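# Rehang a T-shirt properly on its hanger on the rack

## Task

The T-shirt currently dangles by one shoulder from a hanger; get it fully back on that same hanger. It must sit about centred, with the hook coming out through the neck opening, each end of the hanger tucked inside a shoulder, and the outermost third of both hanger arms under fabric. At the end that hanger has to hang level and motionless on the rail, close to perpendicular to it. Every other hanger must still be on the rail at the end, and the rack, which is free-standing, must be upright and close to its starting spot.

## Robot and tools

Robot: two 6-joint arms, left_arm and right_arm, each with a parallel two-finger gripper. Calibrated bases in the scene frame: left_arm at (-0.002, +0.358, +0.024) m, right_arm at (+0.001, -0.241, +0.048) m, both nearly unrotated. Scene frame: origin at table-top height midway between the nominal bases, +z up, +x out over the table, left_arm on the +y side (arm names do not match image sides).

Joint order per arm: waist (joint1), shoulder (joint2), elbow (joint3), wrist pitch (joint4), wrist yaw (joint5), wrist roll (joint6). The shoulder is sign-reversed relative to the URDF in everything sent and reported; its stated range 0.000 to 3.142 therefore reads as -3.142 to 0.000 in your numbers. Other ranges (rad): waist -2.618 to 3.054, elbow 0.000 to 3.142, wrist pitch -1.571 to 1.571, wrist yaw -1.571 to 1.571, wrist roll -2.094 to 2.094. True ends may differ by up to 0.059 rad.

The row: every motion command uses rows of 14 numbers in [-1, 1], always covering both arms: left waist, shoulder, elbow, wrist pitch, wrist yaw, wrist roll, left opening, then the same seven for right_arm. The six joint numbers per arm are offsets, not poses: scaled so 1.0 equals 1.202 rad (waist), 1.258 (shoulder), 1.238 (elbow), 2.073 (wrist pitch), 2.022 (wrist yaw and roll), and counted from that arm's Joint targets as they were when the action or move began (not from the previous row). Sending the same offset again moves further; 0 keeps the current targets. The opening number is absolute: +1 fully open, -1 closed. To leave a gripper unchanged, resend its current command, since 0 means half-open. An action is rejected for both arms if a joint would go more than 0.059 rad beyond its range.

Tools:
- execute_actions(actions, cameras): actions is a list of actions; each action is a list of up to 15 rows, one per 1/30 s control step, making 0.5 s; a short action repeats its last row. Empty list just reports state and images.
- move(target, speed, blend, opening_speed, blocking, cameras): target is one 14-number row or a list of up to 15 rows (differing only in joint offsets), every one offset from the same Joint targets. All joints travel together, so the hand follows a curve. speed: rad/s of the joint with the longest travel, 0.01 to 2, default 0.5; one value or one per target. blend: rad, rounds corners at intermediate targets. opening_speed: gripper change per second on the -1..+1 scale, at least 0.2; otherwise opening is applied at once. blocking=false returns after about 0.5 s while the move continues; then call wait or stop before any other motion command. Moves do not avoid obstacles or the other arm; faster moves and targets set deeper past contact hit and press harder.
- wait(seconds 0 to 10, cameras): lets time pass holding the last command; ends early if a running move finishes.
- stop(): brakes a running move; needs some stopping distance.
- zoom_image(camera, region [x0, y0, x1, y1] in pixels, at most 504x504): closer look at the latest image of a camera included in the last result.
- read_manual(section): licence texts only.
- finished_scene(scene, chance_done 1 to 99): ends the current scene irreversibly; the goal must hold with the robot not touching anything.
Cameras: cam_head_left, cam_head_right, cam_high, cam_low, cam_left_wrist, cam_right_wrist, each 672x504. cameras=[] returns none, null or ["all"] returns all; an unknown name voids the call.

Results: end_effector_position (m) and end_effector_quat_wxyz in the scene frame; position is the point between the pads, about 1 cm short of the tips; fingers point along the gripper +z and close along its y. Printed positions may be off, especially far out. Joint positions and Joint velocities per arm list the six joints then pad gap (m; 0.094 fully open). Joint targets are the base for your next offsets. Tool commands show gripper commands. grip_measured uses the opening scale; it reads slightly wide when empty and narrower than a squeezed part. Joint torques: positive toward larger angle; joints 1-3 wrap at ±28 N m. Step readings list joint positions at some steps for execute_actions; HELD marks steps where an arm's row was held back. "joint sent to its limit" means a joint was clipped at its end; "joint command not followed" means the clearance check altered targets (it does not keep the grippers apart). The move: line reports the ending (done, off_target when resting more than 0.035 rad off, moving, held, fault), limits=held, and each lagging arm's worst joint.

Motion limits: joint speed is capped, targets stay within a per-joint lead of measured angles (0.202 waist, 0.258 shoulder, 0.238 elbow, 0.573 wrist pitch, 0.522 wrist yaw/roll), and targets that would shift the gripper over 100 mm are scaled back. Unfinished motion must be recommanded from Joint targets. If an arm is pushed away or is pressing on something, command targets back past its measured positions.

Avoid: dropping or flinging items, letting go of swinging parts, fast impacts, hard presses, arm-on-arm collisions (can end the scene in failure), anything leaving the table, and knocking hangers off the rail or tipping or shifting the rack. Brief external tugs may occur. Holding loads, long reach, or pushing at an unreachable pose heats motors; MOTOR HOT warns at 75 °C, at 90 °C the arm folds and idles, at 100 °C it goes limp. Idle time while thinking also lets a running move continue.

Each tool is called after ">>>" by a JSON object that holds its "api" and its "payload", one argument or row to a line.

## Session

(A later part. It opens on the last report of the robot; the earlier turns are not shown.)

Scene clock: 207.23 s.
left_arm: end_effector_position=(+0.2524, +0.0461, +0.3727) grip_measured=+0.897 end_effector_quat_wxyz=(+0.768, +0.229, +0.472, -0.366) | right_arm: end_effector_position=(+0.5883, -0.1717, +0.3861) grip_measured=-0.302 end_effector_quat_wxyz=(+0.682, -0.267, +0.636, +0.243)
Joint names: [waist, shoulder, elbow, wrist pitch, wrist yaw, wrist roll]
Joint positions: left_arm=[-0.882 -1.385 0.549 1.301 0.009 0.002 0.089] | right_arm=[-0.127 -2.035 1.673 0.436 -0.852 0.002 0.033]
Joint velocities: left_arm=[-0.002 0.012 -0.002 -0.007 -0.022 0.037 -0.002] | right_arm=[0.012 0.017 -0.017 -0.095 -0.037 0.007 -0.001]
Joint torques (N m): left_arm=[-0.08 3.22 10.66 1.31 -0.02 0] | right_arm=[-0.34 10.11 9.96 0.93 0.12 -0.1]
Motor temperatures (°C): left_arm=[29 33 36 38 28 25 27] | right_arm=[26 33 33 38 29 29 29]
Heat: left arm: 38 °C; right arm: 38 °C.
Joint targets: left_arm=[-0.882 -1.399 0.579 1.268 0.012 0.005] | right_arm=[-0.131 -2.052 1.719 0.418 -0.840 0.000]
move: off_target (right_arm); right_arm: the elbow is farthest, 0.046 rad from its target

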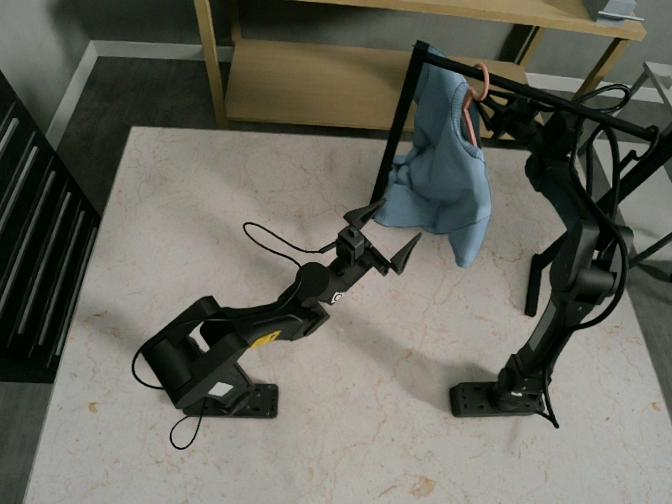

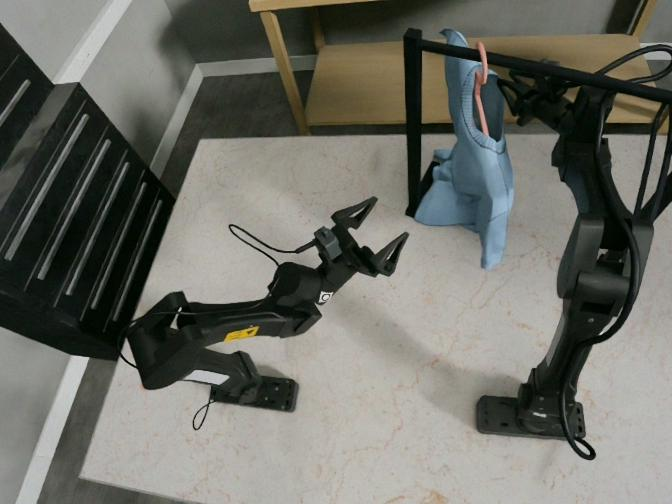

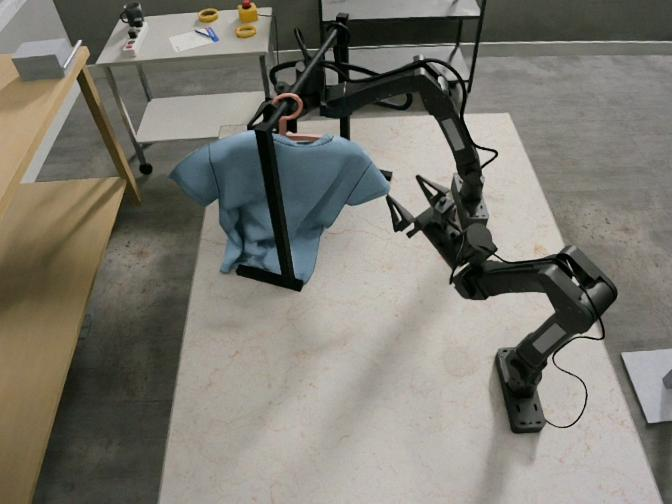

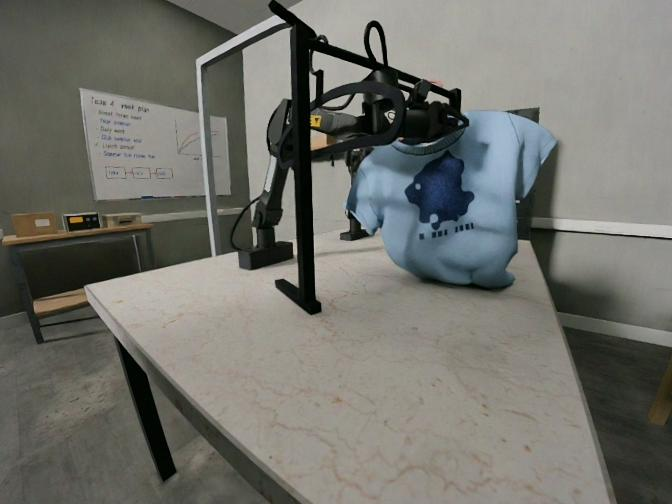

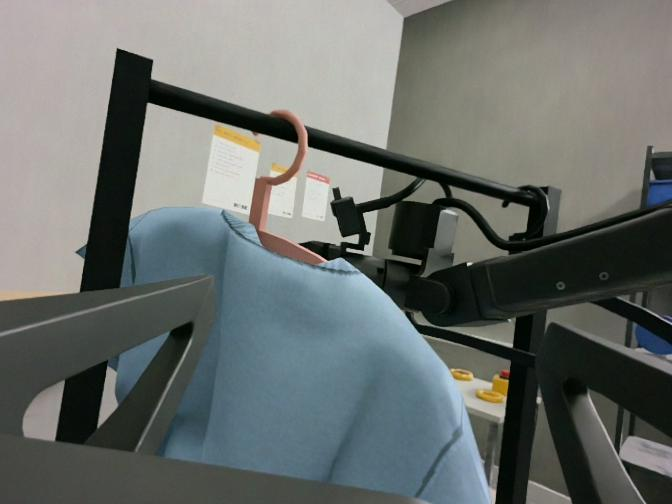

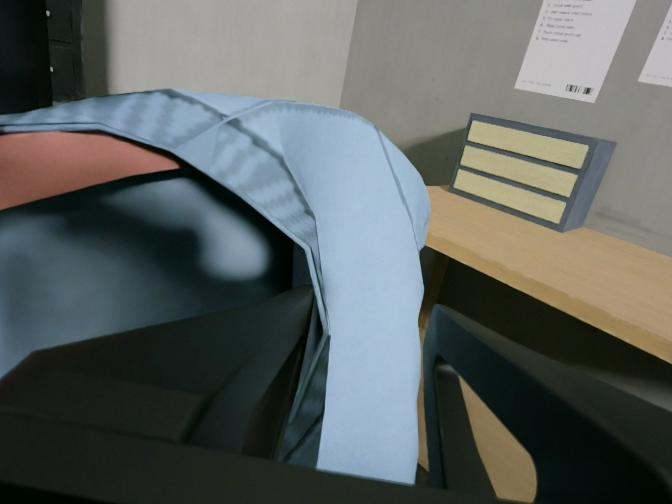

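>>> {"api": "move", "payload": {
  "target": [0,0,0,0,0,0,0.9,-0.1223,0.1924,-0.2415,0,-0.079,0,-0.3],
  "speed": 0.2,
  "cameras": ["cam_high","cam_low","cam_right_wrist","cam_head_right"]
}}

Scene clock: 209.57 s.
left_arm: end_effector_position=(+0.2524, +0.0461, +0.3727) grip_measured=+0.897 end_effector_quat_wxyz=(+0.768, +0.229, +0.472, -0.366) | right_arm: end_effector_position=(+0.5318, -0.2268, +0.3779) grip_measured=-0.302 end_effector_quat_wxyz=(+0.664, -0.257, +0.655, +0.251)
Joint names: [waist, shoulder, elbow, wrist pitch, wrist yaw, wrist roll]
Joint positions: left_arm=[-0.882 -1.385 0.549 1.301 0.009 0.002 0.089] | right_arm=[-0.275 -1.855 1.436 0.436 -0.998 0.002 0.033]
Joint velocities: left_arm=[-0.002 0.012 -0.012 -0.037 -0.081 0.037 0.001] | right_arm=[0.017 -0.002 -0.017 0.007 0.007 -0.037 0]
Joint torques (N m): left_arm=[-0.05 3.3 10.73 1.26 0.02 0.06] | right_arm=[-0.29 14.01 5.39 0.9 -0.05 -0.09]
Motor temperatures (°C): left_arm=[29 33 36 38 28 25 27] | right_arm=[26 34 33 38 29 29 29]
Heat: left arm: 38 °C; right arm: 38 °C.
Joint targets: left_arm=[-0.882 -1.399 0.579 1.268 0.012 0.005] | right_arm=[-0.278 -1.810 1.420 0.418 -1.000 0.000]
move: off_target (right_arm); right_arm: the shoulder is farthest, 0.045 rad from its target
Images, in order (width x height): cam_head_right 672x504, cam_high 672x504, cam_low 672x504, cam_right_wrist 672x504.

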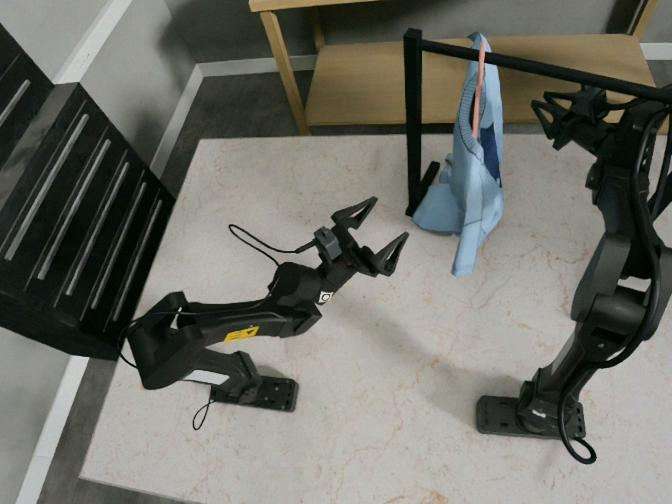

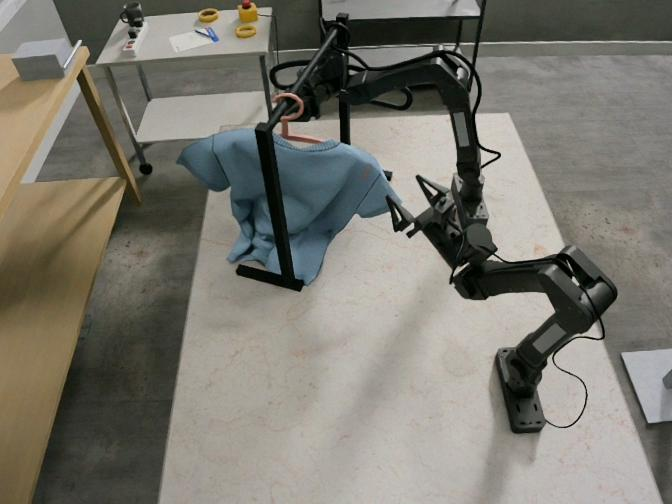

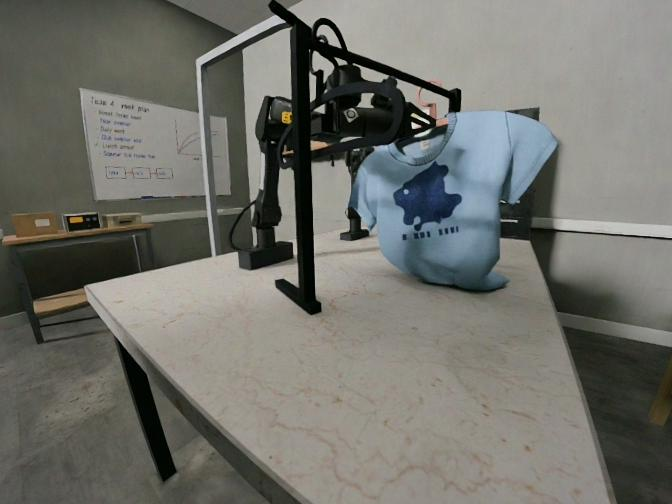

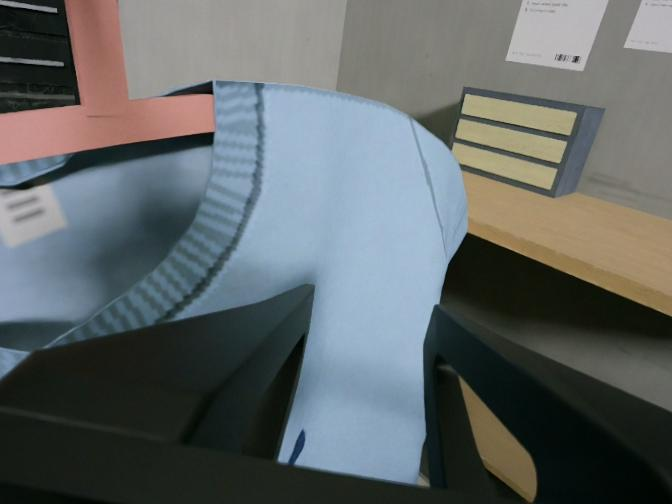

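>>> {"api": "move", "payload": {
  "target": [0,0.15,0,0,0,0,0.9,-0.1664,0.326,-0.384,0.04,-0.104,0,-0.3],
  "speed": 0.35,
  "cameras": []
}}

>>> {"api": "wait", "payload": {
  "seconds": 2
}}

>>> {"api": "zoom_image", "payload": {
  "camera": "cam_high",
  "region": [150, 70, 420, 300]
}}

>>> {"api": "zoom_image", "payload": {
  "camera": "cam_low",
  "region": [320, 60, 580, 300]
}}

>>> {"api": "zoom_image", "payload": {
  "camera": "cam_head_right",
  "region": [390, 0, 570, 280]
}}

Scene clock: 211.83 s.
left_arm: end_effector_position=(+0.2265, +0.0777, +0.4300) grip_measured=+0.897 end_effector_quat_wxyz=(+0.804, +0.199, +0.410, -0.382) | right_arm: end_effector_position=(+0.4008, -0.2525, +0.3700) grip_measured=-0.302 end_effector_quat_wxyz=(+0.658, -0.253, +0.661, +0.257)
Joint names: [waist, shoulder, elbow, wrist pitch, wrist yaw, wrist roll]
Joint positions: left_arm=[-0.882 -1.227 0.549 1.301 0.009 0.002 0.089] | right_arm=[-0.474 -1.429 0.96 0.464 -1.199 0.002 0.033]
Joint velocities: left_arm=[0.012 -0.012 -0.017 0.022 0.051 -0.022 0] | right_arm=[0.007 0.017 -0.012 0.007 -0.037 -0.007 0]
Joint torques (N m): left_arm=[0.05 4.59 10.99 1.07 -0.04 0.06] | right_arm=[-0.34 8.14 5.31 1.3 -0.07 -0.1]
Motor temperatures (°C): left_arm=[29 33 36 38 28 25 27] | right_arm=[26 34 33 38 29 29 29]
Heat: left arm: 38 °C; right arm: 38 °C.
Joint targets: left_arm=[-0.882 -1.210 0.579 1.268 0.012 0.005] | right_arm=[-0.478 -1.400 0.945 0.501 -1.210 0.000]
move: off_target (right_arm); right_arm: the wrist pitch is farthest, 0.037 rad from its target
No camera images: "cameras" was empty.

Scene clock: 213.83 s.
left_arm: end_effector_position=(+0.2265, +0.0777, +0.4300) grip_measured=+0.897 end_effector_quat_wxyz=(+0.804, +0.199, +0.410, -0.382) | right_arm: end_effector_position=(+0.4008, -0.2525, +0.3702) grip_measured=-0.302 end_effector_quat_wxyz=(+0.658, -0.254, +0.661, +0.257)
Joint names: [waist, shoulder, elbow, wrist pitch, wrist yaw, wrist roll]
Joint positions: left_arm=[-0.882 -1.227 0.549 1.301 0.009 0.002 0.089] | right_arm=[-0.474 -1.429 0.96 0.465 -1.199 0.002 0.033]
Joint velocities: left_arm=[0.007 0.002 0.002 -0.095 0.095 -0.022 0.001] | right_arm=[0.017 0.012 -0.007 0.022 -0.007 0.037 0.001]
Joint torques (N m): left_arm=[0.02 4.37 11.21 1.04 -0.04 0.01] | right_arm=[-0.36 8.14 5.34 1.29 -0.05 -0.09]
Motor temperatures (°C): left_arm=[29 33 36 38 28 25 27] | right_arm=[26 34 33 38 29 29 29]
Heat: left arm: 38 °C; right arm: 38 °C.
Joint targets: left_arm=[-0.882 -1.210 0.579 1.268 0.012 0.005] | right_arm=[-0.478 -1.400 0.945 0.501 -1.210 0.000]
Tool commands: left_gripper/opening=+0.9 right_gripper/opening=-0.3
wait: 2.00 s; at rest by 0.17 s

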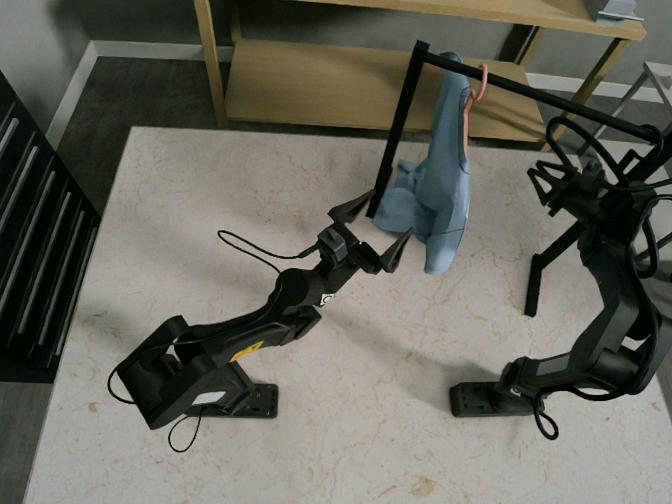

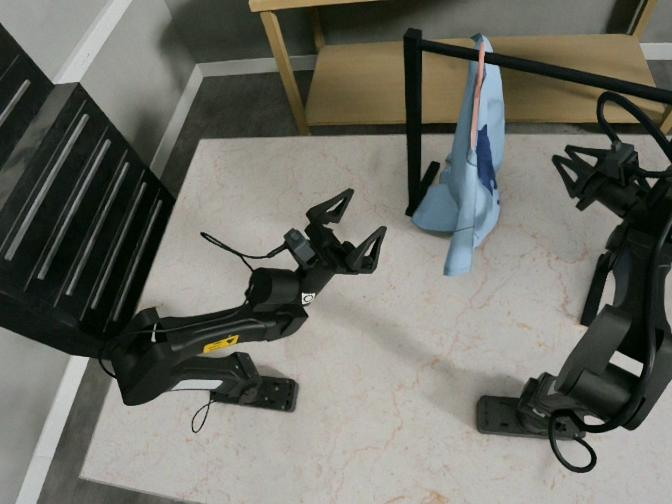

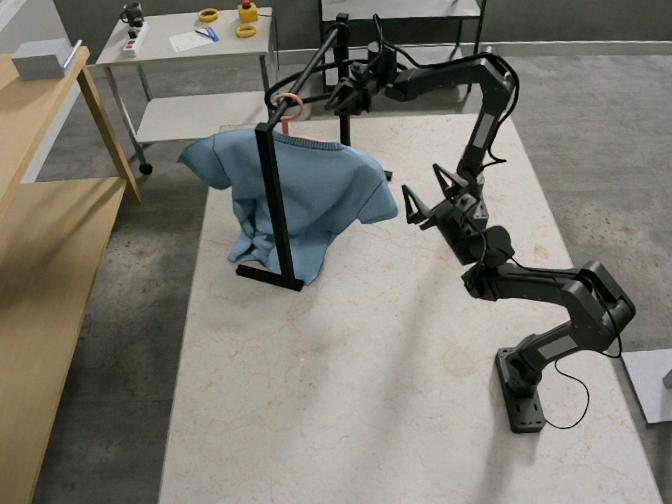

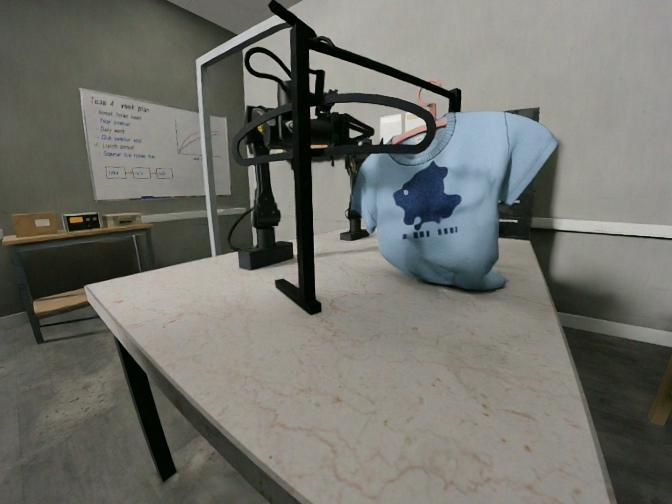

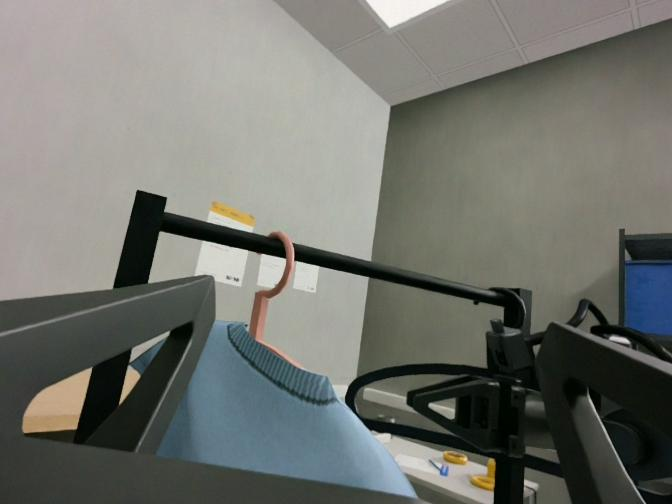

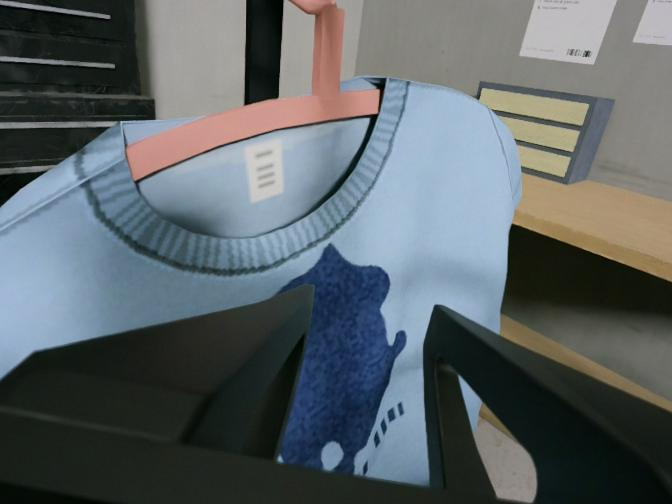

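Scaled by 1.867 from the camera's 672x504 image, which has a finer 960x720 frame.

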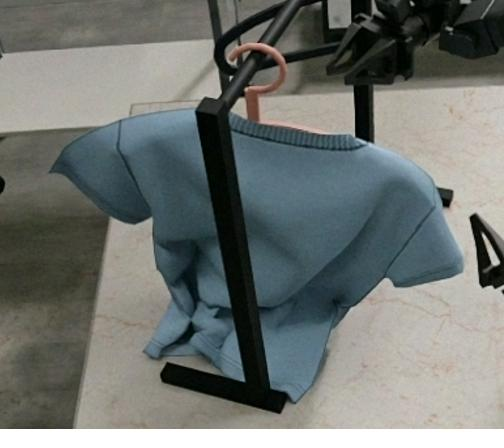

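Scaled by 1.938 from the camera's 672x504 image, which has a finer 960x720 frame.

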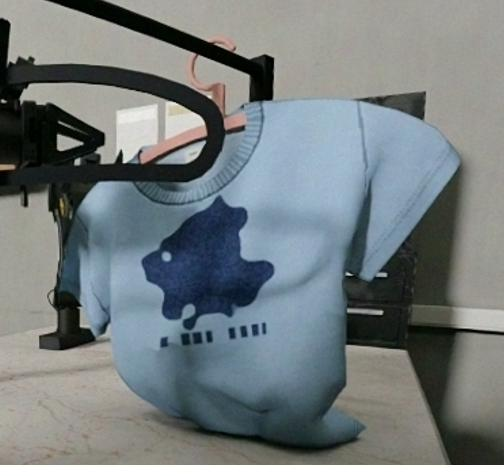

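Scaled by 1.800 from the camera's 672x504 image, which has a finer 960x720 frame.

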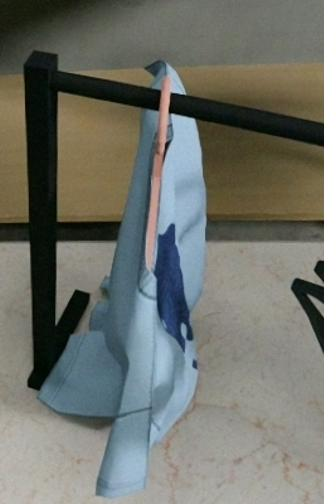

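>>> {"api": "move", "payload": {
  "target": [0,0,0,0,0,0,0.9,0.622,0.102,0.0727,-0.0854,0.665,0,-0.1],
  "speed": 0.6,
  "cameras": ["cam_right_wrist","cam_high"]
}}

>>> {"api": "zoom_image", "payload": {
  "camera": "cam_right_wrist",
  "region": [160, 0, 560, 400]
}}

Scene clock: 217.63 s.
left_arm: end_effector_position=(+0.2265, +0.0777, +0.4300) grip_measured=+0.897 end_effector_quat_wxyz=(+0.804, +0.199, +0.410, -0.382) | right_arm: end_effector_position=(+0.4378, -0.1378, +0.4115) grip_measured=-0.102 end_effector_quat_wxyz=(+0.717, -0.050, +0.693, +0.056)
Joint names: [waist, shoulder, elbow, wrist pitch, wrist yaw, wrist roll]
Joint positions: left_arm=[-0.882 -1.227 0.549 1.301 0.009 0.002 0.089] | right_arm=[0.268 -1.301 0.99 0.346 0.133 0.002 0.042]
Joint velocities: left_arm=[0.002 0.012 -0.007 -0.007 0.037 -0.007 0] | right_arm=[-0.002 -0.017 0.012 -0.037 0.037 0.007 0]
Joint torques (N m): left_arm=[-0.14 4.51 11.02 1.06 0.02 0.03] | right_arm=[0.09 7.47 10.1 1.11 0.06 -0.1]
Motor temperatures (°C): left_arm=[29 33 36 38 28 25 27] | right_arm=[26 34 33 38 29 29 29]
Heat: left arm: 38 °C; right arm: 38 °C.
Joint targets: left_arm=[-0.882 -1.210 0.579 1.268 0.012 0.005] | right_arm=[0.270 -1.272 1.034 0.324 0.135 0.000]
move: off_target (right_arm); right_arm: the elbow is farthest, 0.045 rad from its target
Images, in order (width x height): cam_high 672x504, cam_right_wrist 672x504.

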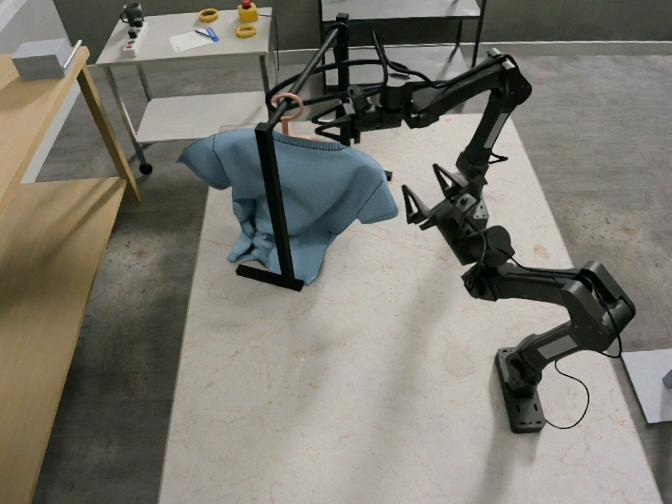

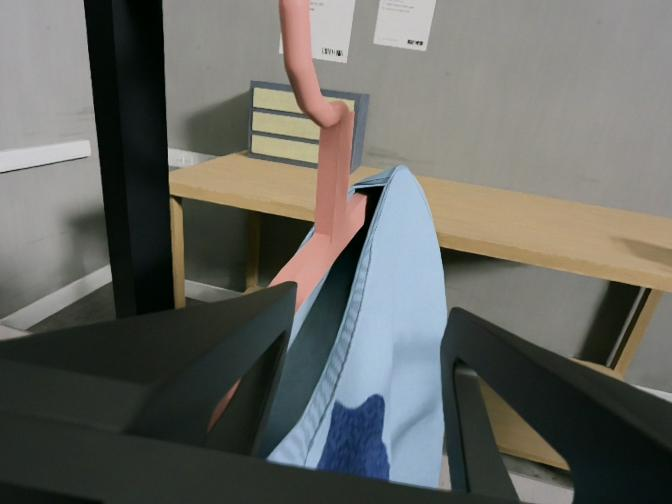

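Scaled by 1.260 from the camera's 672x504 image, which has a finer 960x720 frame.

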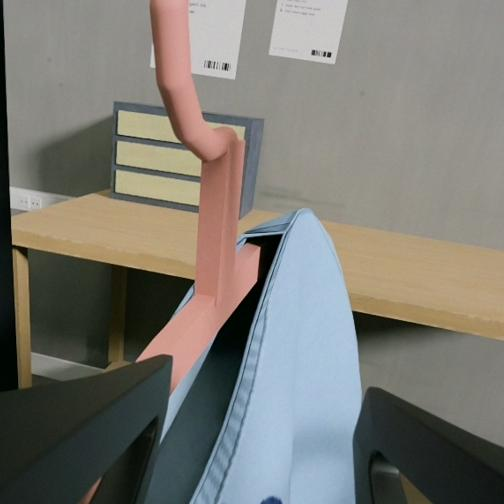

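>>> {"api": "move", "payload": {
  "target": [0,0,0,0,0,0,0.9,-0.0225,-0.256,0.139,0.072,-0.01,0,-0.4],
  "speed": 0.25,
  "cameras": ["cam_right_wrist"]
}}

>>> {"api": "zoom_image", "payload": {
  "camera": "cam_right_wrist",
  "region": [200, 0, 560, 400]
}}

Scene clock: 219.83 s.
left_arm: end_effector_position=(+0.2265, +0.0777, +0.4300) grip_measured=+0.897 end_effector_quat_wxyz=(+0.804, +0.199, +0.410, -0.382) | right_arm: end_effector_position=(+0.5080, -0.1275, +0.3831) grip_measured=-0.398 end_effector_quat_wxyz=(+0.704, -0.047, +0.707, +0.048)
Joint names: [waist, shoulder, elbow, wrist pitch, wrist yaw, wrist roll]
Joint positions: left_arm=[-0.882 -1.227 0.549 1.301 0.009 0.002 0.089] | right_arm=[0.248 -1.586 1.159 0.424 0.126 0.002 0.028]
Joint velocities: left_arm=[-0.017 0.022 -0.007 0.022 -0.037 -0.051 0] | right_arm=[-0.002 0.022 -0.002 -0.007 -0.007 0.066 0]
Joint torques (N m): left_arm=[0.05 4.48 10.91 1.04 0.01 -0.02] | right_arm=[-0.4 6.87 10.25 1.71 -0.06 -0.09]
Motor temperatures (°C): left_arm=[29 33 37 38 28 25 27] | right_arm=[26 33 33 38 29 29 29]
Heat: left arm: 38 °C; right arm: 38 °C.
Joint targets: left_arm=[-0.882 -1.210 0.579 1.268 0.012 0.005] | right_arm=[0.243 -1.594 1.207 0.473 0.115 0.000]
move: off_target (right_arm); right_arm: the wrist pitch is farthest, 0.049 rad from its target
Images, in order (width x height): cam_right_wrist 672x504.

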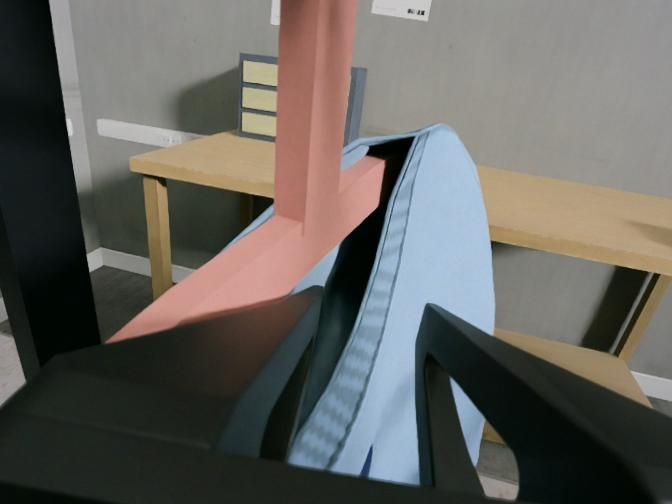

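Scaled by 1.260 from the camera's 672x504 image, which has a finer 960x720 frame.

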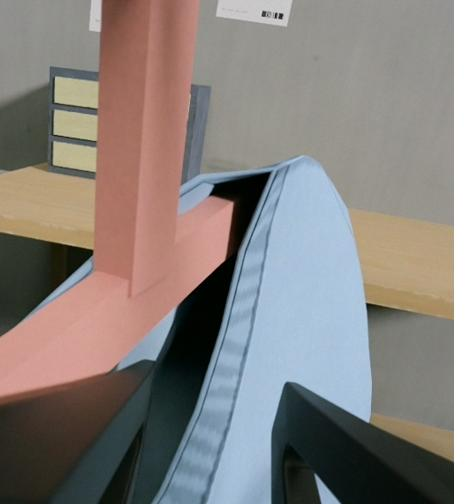

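>>> {"api": "move", "payload": {
  "target": [0,0,0,0,0,0,0.9,0,0,0,0,0,0,-1],
  "opening_speed": 1.2,
  "cameras": ["cam_right_wrist"]
}}

>>> {"api": "move", "payload": {
  "target": [
    [0,0,0,0,0,0,0.9,-0.159,-0.1606,0.143,0.0116,-0.2755,0,-1],
    [0,0,0,0,0,0,0.9,-0.2413,-0.364,0.4136,-0.0265,-0.4723,0,-1]
  ],
  "speed": 0.22,
  "blend": 0.05,
  "cameras": ["cam_head_right","cam_right_wrist","cam_left_wrist","cam_high"]
}}

Scene clock: 221.17 s.
left_arm: end_effector_position=(+0.2265, +0.0777, +0.4300) grip_measured=+0.897 end_effector_quat_wxyz=(+0.804, +0.199, +0.410, -0.382) | right_arm: end_effector_position=(+0.5080, -0.1272, +0.3831) grip_measured=-0.990 end_effector_quat_wxyz=(+0.704, -0.048, +0.707, +0.048)
Joint names: [waist, shoulder, elbow, wrist pitch, wrist yaw, wrist roll]
Joint positions: left_arm=[-0.882 -1.227 0.549 1.301 0.009 0.002 0.089] | right_arm=[0.248 -1.586 1.159 0.424 0.125 0.002 0]
Joint velocities: left_arm=[-0.007 0.002 -0.007 0.007 0.007 0.007 0.001] | right_arm=[-0.002 -0.007 -0.012 -0.007 0.022 0.037 0]
Joint torques (N m): left_arm=[0.01 4.45 11.14 1.1 -0.06 0] | right_arm=[-0.39 6.87 10.26 1.74 -0.05 -0.09]
Motor temperatures (°C): left_arm=[29 33 37 38 28 25 27] | right_arm=[26 33 33 39 29 29 29]
Heat: left arm: 38 °C; right arm: 39 °C.
Joint targets: left_arm=[-0.882 -1.210 0.579 1.268 0.012 0.005] | right_arm=[0.243 -1.594 1.207 0.473 0.115 0.000]
move: off_target (right_arm); right_arm: the wrist pitch is farthest, 0.049 rad from its target
Images, in order (width x height): cam_right_wrist 672x504.

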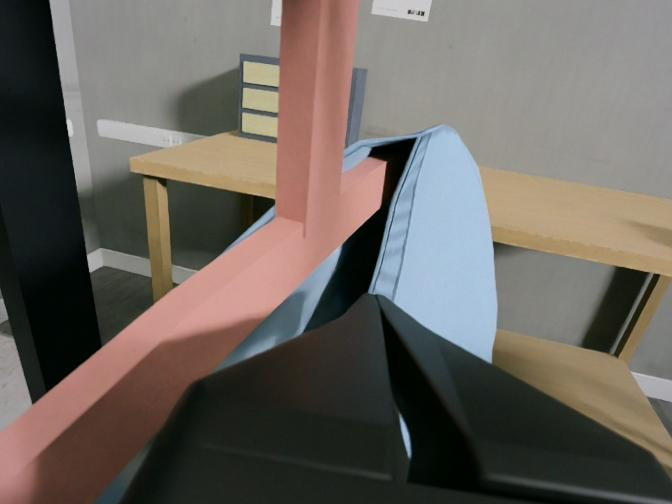

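Scene clock: 226.17 s.
left_arm: end_effector_position=(+0.2265, +0.0777, +0.4300) grip_measured=+0.897 end_effector_quat_wxyz=(+0.804, +0.199, +0.410, -0.382) | right_arm: end_effector_position=(+0.5823, -0.1244, +0.3864) grip_measured=-0.990 end_effector_quat_wxyz=(+0.674, -0.289, +0.625, +0.267)
Joint names: [waist, shoulder, elbow, wrist pitch, wrist yaw, wrist roll]
Joint positions: left_arm=[-0.882 -1.227 0.549 1.301 0.009 0.002 0.089] | right_arm=[-0.043 -2.036 1.673 0.439 -0.838 0.002 0]
Joint velocities: left_arm=[-0.022 0.002 0.002 0.066 -0.037 0.022 0.001] | right_arm=[-0.007 -0.002 -0.002 -0.022 -0.081 -0.081 0]
Joint torques (N m): left_arm=[-0.1 4.62 11.07 1.08 -0.06 0.03] | right_arm=[-0.35 10.25 9.91 0.93 -0.01 -0.1]
Motor temperatures (°C): left_arm=[29 33 37 37 28 25 27] | right_arm=[26 33 33 39 29 29 29]
Heat: left arm: 37 °C; right arm: 39 °C.
Joint targets: left_arm=[-0.882 -1.210 0.579 1.268 0.012 0.005] | right_arm=[-0.047 -2.052 1.719 0.418 -0.840 0.000]
move: off_target (right_arm); right_arm: the elbow is farthest, 0.046 rad from its target
Images, in order (width x height): cam_head_right 672x504, cam_high 672x504, cam_left_wrist 672x504, cam_right_wrist 672x504.

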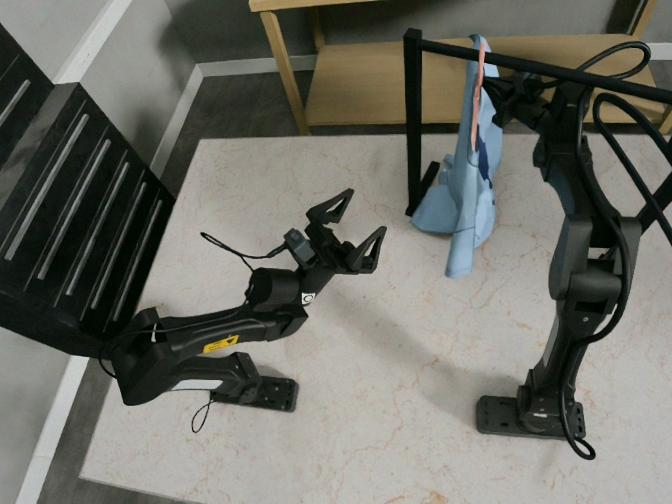

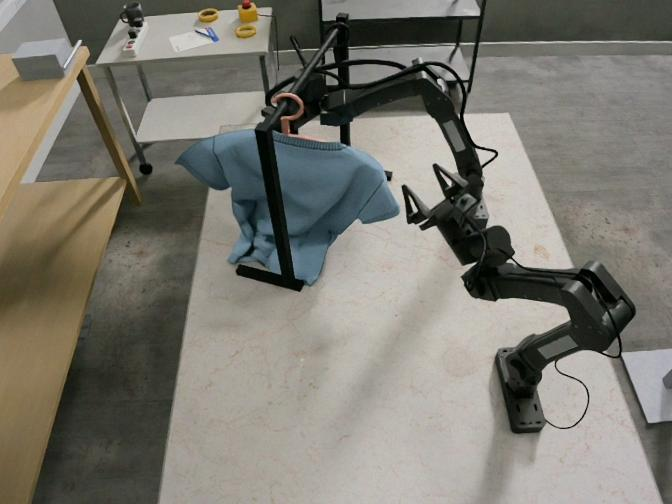

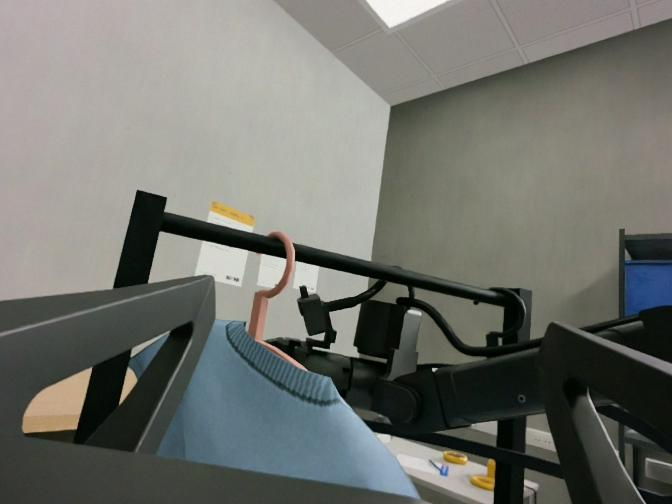

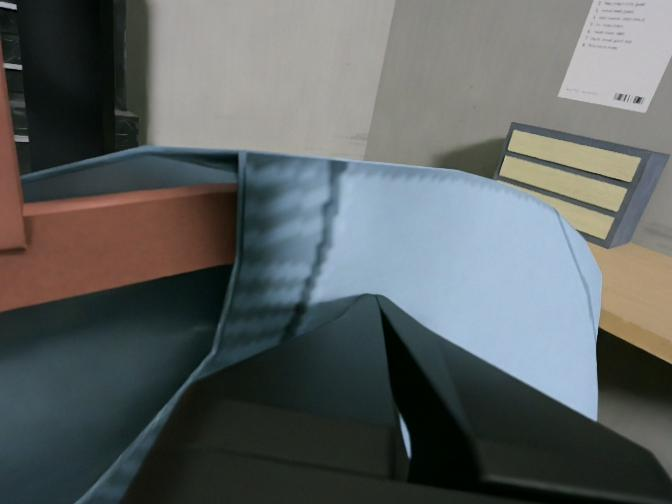

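>>> {"api": "move", "payload": {
  "target": [
    [0,0,0,0,0,0,0.9,0.0823,0.2034,-0.2706,0.0381,0.1968,0,-1],
    [0,0,0,0,0,0,0.9,0.2413,0.364,-0.4136,0.0265,0.4723,0,-1]
  ],
  "speed": 0.5,
  "blend": 0.05,
  "cameras": ["cam_right_wrist"]
}}

>>> {"api": "move", "payload": {
  "target": [0,0,0,0,0,0,0.9,0,0,0,0,0,0,-0.3],
  "opening_speed": 1.5,
  "cameras": ["cam_right_wrist"]
}}

Scene clock: 234.03 s.
left_arm: end_effector_position=(+0.2265, +0.0777, +0.4300) grip_measured=+0.897 end_effector_quat_wxyz=(+0.804, +0.199, +0.410, -0.382) | right_arm: end_effector_position=(+0.5212, -0.1263, +0.3966) grip_measured=-0.990 end_effector_quat_wxyz=(+0.718, -0.046, +0.692, +0.052)
Joint names: [waist, shoulder, elbow, wrist pitch, wrist yaw, wrist roll]
Joint positions: left_arm=[-0.882 -1.227 0.549 1.301 0.009 0.002 0.089] | right_arm=[0.239 -1.633 1.222 0.449 0.113 0.002 0]
Joint velocities: left_arm=[-0.002 0.007 -0.007 0.022 -0.037 -0.007 0] | right_arm=[-0.007 -0.012 -0.007 -0.037 -0.022 0.022 0]
Joint torques (N m): left_arm=[-0.1 4.53 10.97 1.08 -0.02 0] | right_arm=[0.28 11.6 5.67 1.51 0.06 -0.08]
Motor temperatures (°C): left_arm=[29 33 37 37 28 25 27] | right_arm=[26 34 33 39 29 29 29]
Heat: left arm: 37 °C; right arm: 39 °C.
Joint targets: left_arm=[-0.882 -1.210 0.579 1.268 0.012 0.005] | right_arm=[0.243 -1.594 1.207 0.473 0.115 0.000]
move: off_target (right_arm); right_arm: the shoulder is farthest, 0.039 rad from its target
Images, in order (width x height): cam_right_wrist 672x504.

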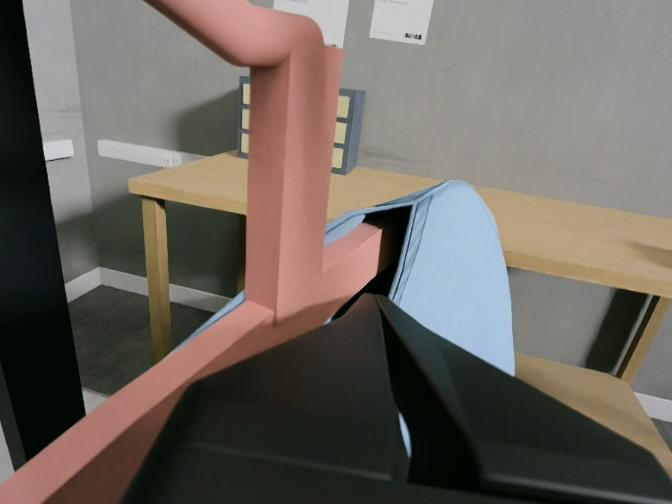

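Scene clock: 234.73 s.
left_arm: end_effector_position=(+0.2265, +0.0777, +0.4300) grip_measured=+0.897 end_effector_quat_wxyz=(+0.804, +0.199, +0.410, -0.382) | right_arm: end_effector_position=(+0.5213, -0.1268, +0.3966) grip_measured=-0.302 end_effector_quat_wxyz=(+0.718, -0.045, +0.692, +0.051)
Joint names: [waist, shoulder, elbow, wrist pitch, wrist yaw, wrist roll]
Joint positions: left_arm=[-0.882 -1.227 0.549 1.301 0.009 0.002 0.089] | right_arm=[0.239 -1.633 1.222 0.449 0.116 0.002 0.033]
Joint velocities: left_arm=[-0.027 -0.022 0.012 -0.037 0.022 0.022 0] | right_arm=[-0.012 -0.007 -0.022 -0.037 0.037 -0.007 0.001]
Joint torques (N m): left_arm=[0.02 4.48 11.03 1.04 0.01 0.02] | right_arm=[0.29 11.62 5.68 1.51 0.04 -0.09]
Motor temperatures (°C): left_arm=[29 33 37 37 28 25 27] | right_arm=[26 34 33 39 29 29 29]
Heat: left arm: 37 °C; right arm: 39 °C.
Joint targets: left_arm=[-0.882 -1.210 0.579 1.268 0.012 0.005] | right_arm=[0.243 -1.594 1.207 0.473 0.115 0.000]
move: off_target (right_arm); right_arm: the shoulder is farthest, 0.039 rad from its target
Images, in order (width x height): cam_right_wrist 672x504.

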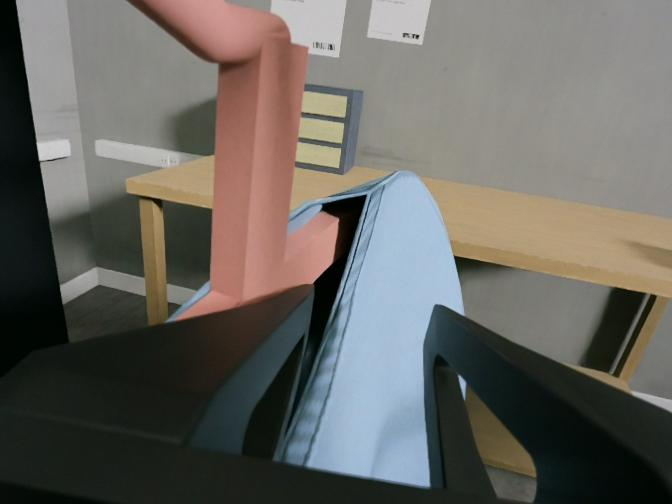

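>>> {"api": "move", "payload": {
  "target": [0,0,0,0,0,0,0.9,-0.006,0.007,-0.05,-0.016,0,0,-0.3],
  "speed": 0.2,
  "cameras": ["cam_right_wrist"]
}}

Scene clock: 236.40 s.
left_arm: end_effector_position=(+0.2265, +0.0777, +0.4300) grip_measured=+0.897 end_effector_quat_wxyz=(+0.804, +0.199, +0.410, -0.382) | right_arm: end_effector_position=(+0.5164, -0.1281, +0.3692) grip_measured=-0.302 end_effector_quat_wxyz=(+0.699, -0.048, +0.712, +0.048)
Joint names: [waist, shoulder, elbow, wrist pitch, wrist yaw, wrist roll]
Joint positions: left_arm=[-0.882 -1.227 0.549 1.301 0.009 0.002 0.089] | right_arm=[0.239 -1.624 1.157 0.449 0.116 0.003 0.033]
Joint velocities: left_arm=[0.007 -0.007 0.002 -0.051 -0.007 -0.007 0] | right_arm=[0.007 0.012 0.012 0.007 0.022 0.11 0.001]
Joint torques (N m): left_arm=[-0.08 4.26 10.91 1.06 0.02 0.01] | right_arm=[-0.29 11.51 5.86 1.24 0.04 -0.09]
Motor temperatures (°C): left_arm=[29 33 37 37 28 25 27] | right_arm=[26 34 33 39 29 29 29]
Heat: left arm: 37 °C; right arm: 39 °C.
Joint targets: left_arm=[-0.882 -1.210 0.579 1.268 0.012 0.005] | right_arm=[0.235 -1.585 1.145 0.440 0.115 0.000]
move: off_target (right_arm); right_arm: the shoulder is farthest, 0.039 rad from its target
Images, in order (width x height): cam_right_wrist 672x504.

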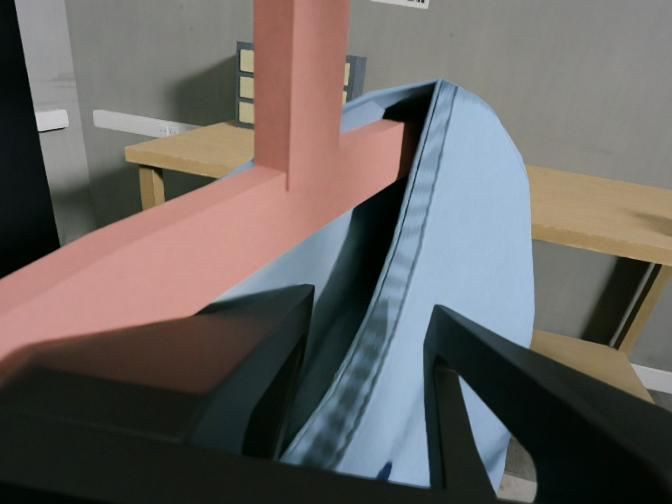

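Close at this lower point.

>>> {"api": "move", "payload": {
  "target": [0,0,0,0,0,0,0.9,0,0,0,0,0,0,-1],
  "opening_speed": 1.2,
  "cameras": ["cam_right_wrist"]
}}

>>> {"api": "zoom_image", "payload": {
  "camera": "cam_right_wrist",
  "region": [260, 150, 500, 350]
}}

Scene clock: 237.33 s.
left_arm: end_effector_position=(+0.2265, +0.0777, +0.4300) grip_measured=+0.897 end_effector_quat_wxyz=(+0.804, +0.199, +0.410, -0.382) | right_arm: end_effector_position=(+0.5164, -0.1281, +0.3692) grip_measured=-0.990 end_effector_quat_wxyz=(+0.699, -0.048, +0.712, +0.048)
Joint names: [waist, shoulder, elbow, wrist pitch, wrist yaw, wrist roll]
Joint positions: left_arm=[-0.882 -1.227 0.549 1.301 0.009 0.002 0.089] | right_arm=[0.239 -1.624 1.157 0.449 0.116 0.003 0]
Joint velocities: left_arm=[-0.007 0.012 -0.002 -0.066 0.007 -0.051 0] | right_arm=[-0.007 -0.002 0.007 -0.051 0.022 -0.007 0.001]
Joint torques (N m): left_arm=[-0.05 4.23 11.03 1.09 0.02 -0.06] | right_arm=[-0.31 11.47 5.85 1.22 0.04 -0.1]
Motor temperatures (°C): left_arm=[29 33 37 37 28 25 27] | right_arm=[26 34 33 39 29 29 29]
Heat: left arm: 37 °C; right arm: 39 °C.
Joint targets: left_arm=[-0.882 -1.210 0.579 1.268 0.012 0.005] | right_arm=[0.235 -1.585 1.145 0.440 0.115 0.000]
move: off_target (right_arm); right_arm: the shoulder is farthest, 0.039 rad from its target
Images, in order (width x height): cam_right_wrist 672x504.

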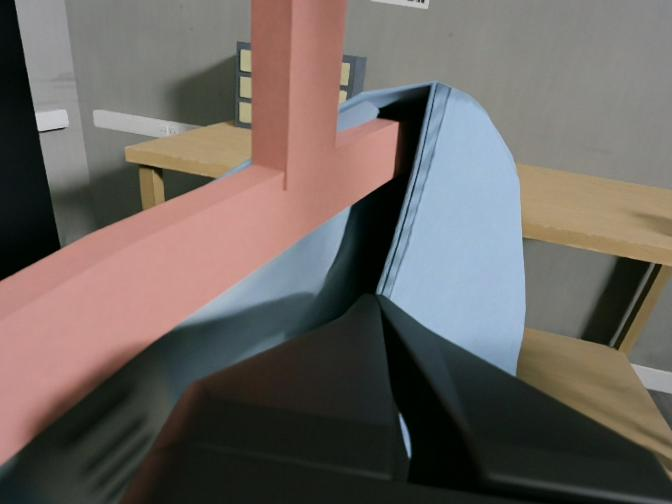

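Scaled by 2.100 from the camera's 672x504 image, which has a finer 960x720 frame.

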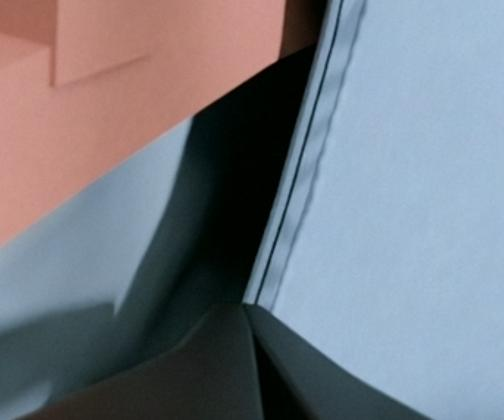

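>>> {"api": "move", "payload": {
  "target": [0,0,0,0,0,0,0.9,0,0,0,0,0,0,-0.3],
  "opening_speed": 1.5,
  "cameras": []
}}

>>> {"api": "move", "payload": {
  "target": [0,0,0,0,0,0,0.9,0,-0.05,-0.025,0,0,0,-0.3],
  "speed": 0.2,
  "cameras": ["cam_right_wrist"]
}}

>>> {"api": "move", "payload": {
  "target": [0,0,0,0,0,0,0.9,0,0,0,0,0,0,-1],
  "opening_speed": 1.2,
  "cameras": ["cam_right_wrist"]
}}

Scene clock: 238.33 s.
left_arm: end_effector_position=(+0.2265, +0.0777, +0.4300) grip_measured=+0.897 end_effector_quat_wxyz=(+0.804, +0.199, +0.410, -0.382) | right_arm: end_effector_position=(+0.5164, -0.1281, +0.3692) grip_measured=-0.302 end_effector_quat_wxyz=(+0.699, -0.048, +0.712, +0.048)
Joint names: [waist, shoulder, elbow, wrist pitch, wrist yaw, wrist roll]
Joint positions: left_arm=[-0.882 -1.227 0.549 1.301 0.009 0.002 0.089] | right_arm=[0.239 -1.624 1.157 0.449 0.116 0.003 0.033]
Joint velocities: left_arm=[-0.002 0.012 -0.002 -0.022 -0.051 0.037 0.001] | right_arm=[-0.012 0.017 -0.032 0.022 -0.022 -0.051 -0.001]
Joint torques (N m): left_arm=[-0.12 4.59 10.99 1.05 -0.05 0.02] | right_arm=[-0.29 11.45 5.86 1.23 0.05 -0.1]
Motor temperatures (°C): left_arm=[29 33 37 37 28 25 27] | right_arm=[26 34 33 39 29 29 29]
Heat: left arm: 37 °C; right arm: 39 °C.
Joint targets: left_arm=[-0.882 -1.210 0.579 1.268 0.012 0.005] | right_arm=[0.235 -1.585 1.145 0.440 0.115 0.000]
move: off_target (right_arm); right_arm: the shoulder is farthest, 0.039 rad from its target
No camera images: "cameras" was empty.

Scene clock: 239.17 s.
left_arm: end_effector_position=(+0.2265, +0.0777, +0.4300) grip_measured=+0.897 end_effector_quat_wxyz=(+0.804, +0.199, +0.410, -0.382) | right_arm: end_effector_position=(+0.5167, -0.1263, +0.3470) grip_measured=-0.302 end_effector_quat_wxyz=(+0.683, -0.054, +0.727, +0.048)
Joint names: [waist, shoulder, elbow, wrist pitch, wrist yaw, wrist roll]
Joint positions: left_arm=[-0.882 -1.227 0.549 1.301 0.009 0.002 0.089] | right_arm=[0.239 -1.639 1.127 0.449 0.106 0.003 0.033]
Joint velocities: left_arm=[-0.012 -0.007 -0.002 -0.022 0.022 0.022 -0.001] | right_arm=[-0.007 0.017 -0.002 0.037 0.007 -0.007 0]
Joint torques (N m): left_arm=[-0.06 4.44 11.21 1.1 0.01 0.03] | right_arm=[-0.29 7.13 5.83 1.24 0.05 -0.1]
Motor temperatures (°C): left_arm=[29 33 37 37 28 25 27] | right_arm=[26 34 33 39 29 29 29]
Heat: left arm: 37 °C; right arm: 39 °C.
Joint targets: left_arm=[-0.882 -1.210 0.579 1.268 0.012 0.005] | right_arm=[0.235 -1.648 1.114 0.440 0.115 0.000]
move: done
Images, in order (width x height): cam_right_wrist 672x504.

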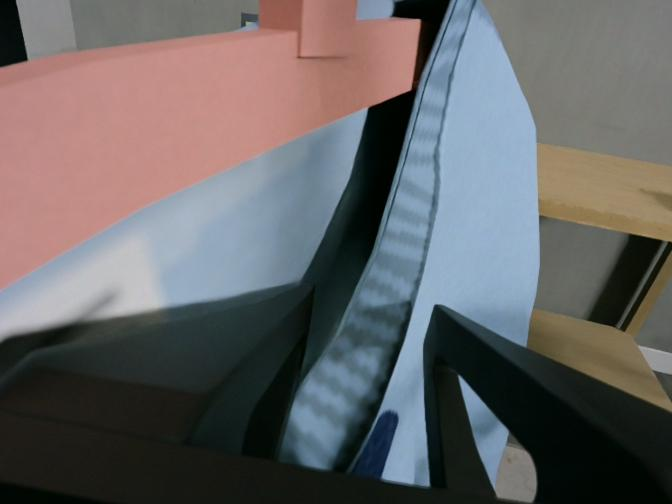

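Scene clock: 239.97 s.
left_arm: end_effector_position=(+0.2265, +0.0777, +0.4300) grip_measured=+0.897 end_effector_quat_wxyz=(+0.804, +0.199, +0.410, -0.382) | right_arm: end_effector_position=(+0.5167, -0.1263, +0.3470) grip_measured=-0.986 end_effector_quat_wxyz=(+0.683, -0.054, +0.727, +0.048)
Joint names: [waist, shoulder, elbow, wrist pitch, wrist yaw, wrist roll]
Joint positions: left_arm=[-0.882 -1.227 0.549 1.301 0.009 0.002 0.089] | right_arm=[0.239 -1.639 1.127 0.449 0.106 0.003 0.001]
Joint velocities: left_arm=[0.002 0.007 0.002 0.066 0.051 -0.051 0] | right_arm=[0.002 -0.007 0.002 -0.037 0.037 -0.095 0]
Joint torques (N m): left_arm=[0.06 4.26 11.1 1.08 0 0.02] | right_arm=[-0.31 7.15 5.76 1.23 0.05 -0.1]
Motor temperatures (°C): left_arm=[29 33 37 37 28 25 27] | right_arm=[26 34 33 39 29 29 29]
Heat: left arm: 37 °C; right arm: 39 °C.
Joint targets: left_arm=[-0.882 -1.210 0.579 1.268 0.012 0.005] | right_arm=[0.235 -1.648 1.114 0.440 0.115 0.000]
move: done
Images, in order (width x height): cam_right_wrist 672x504.

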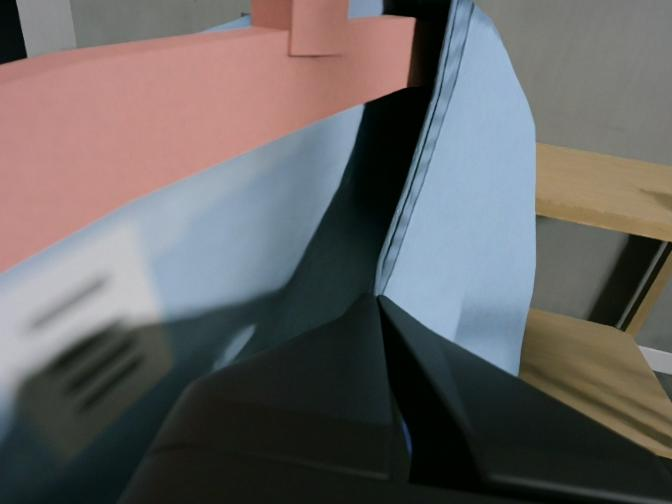

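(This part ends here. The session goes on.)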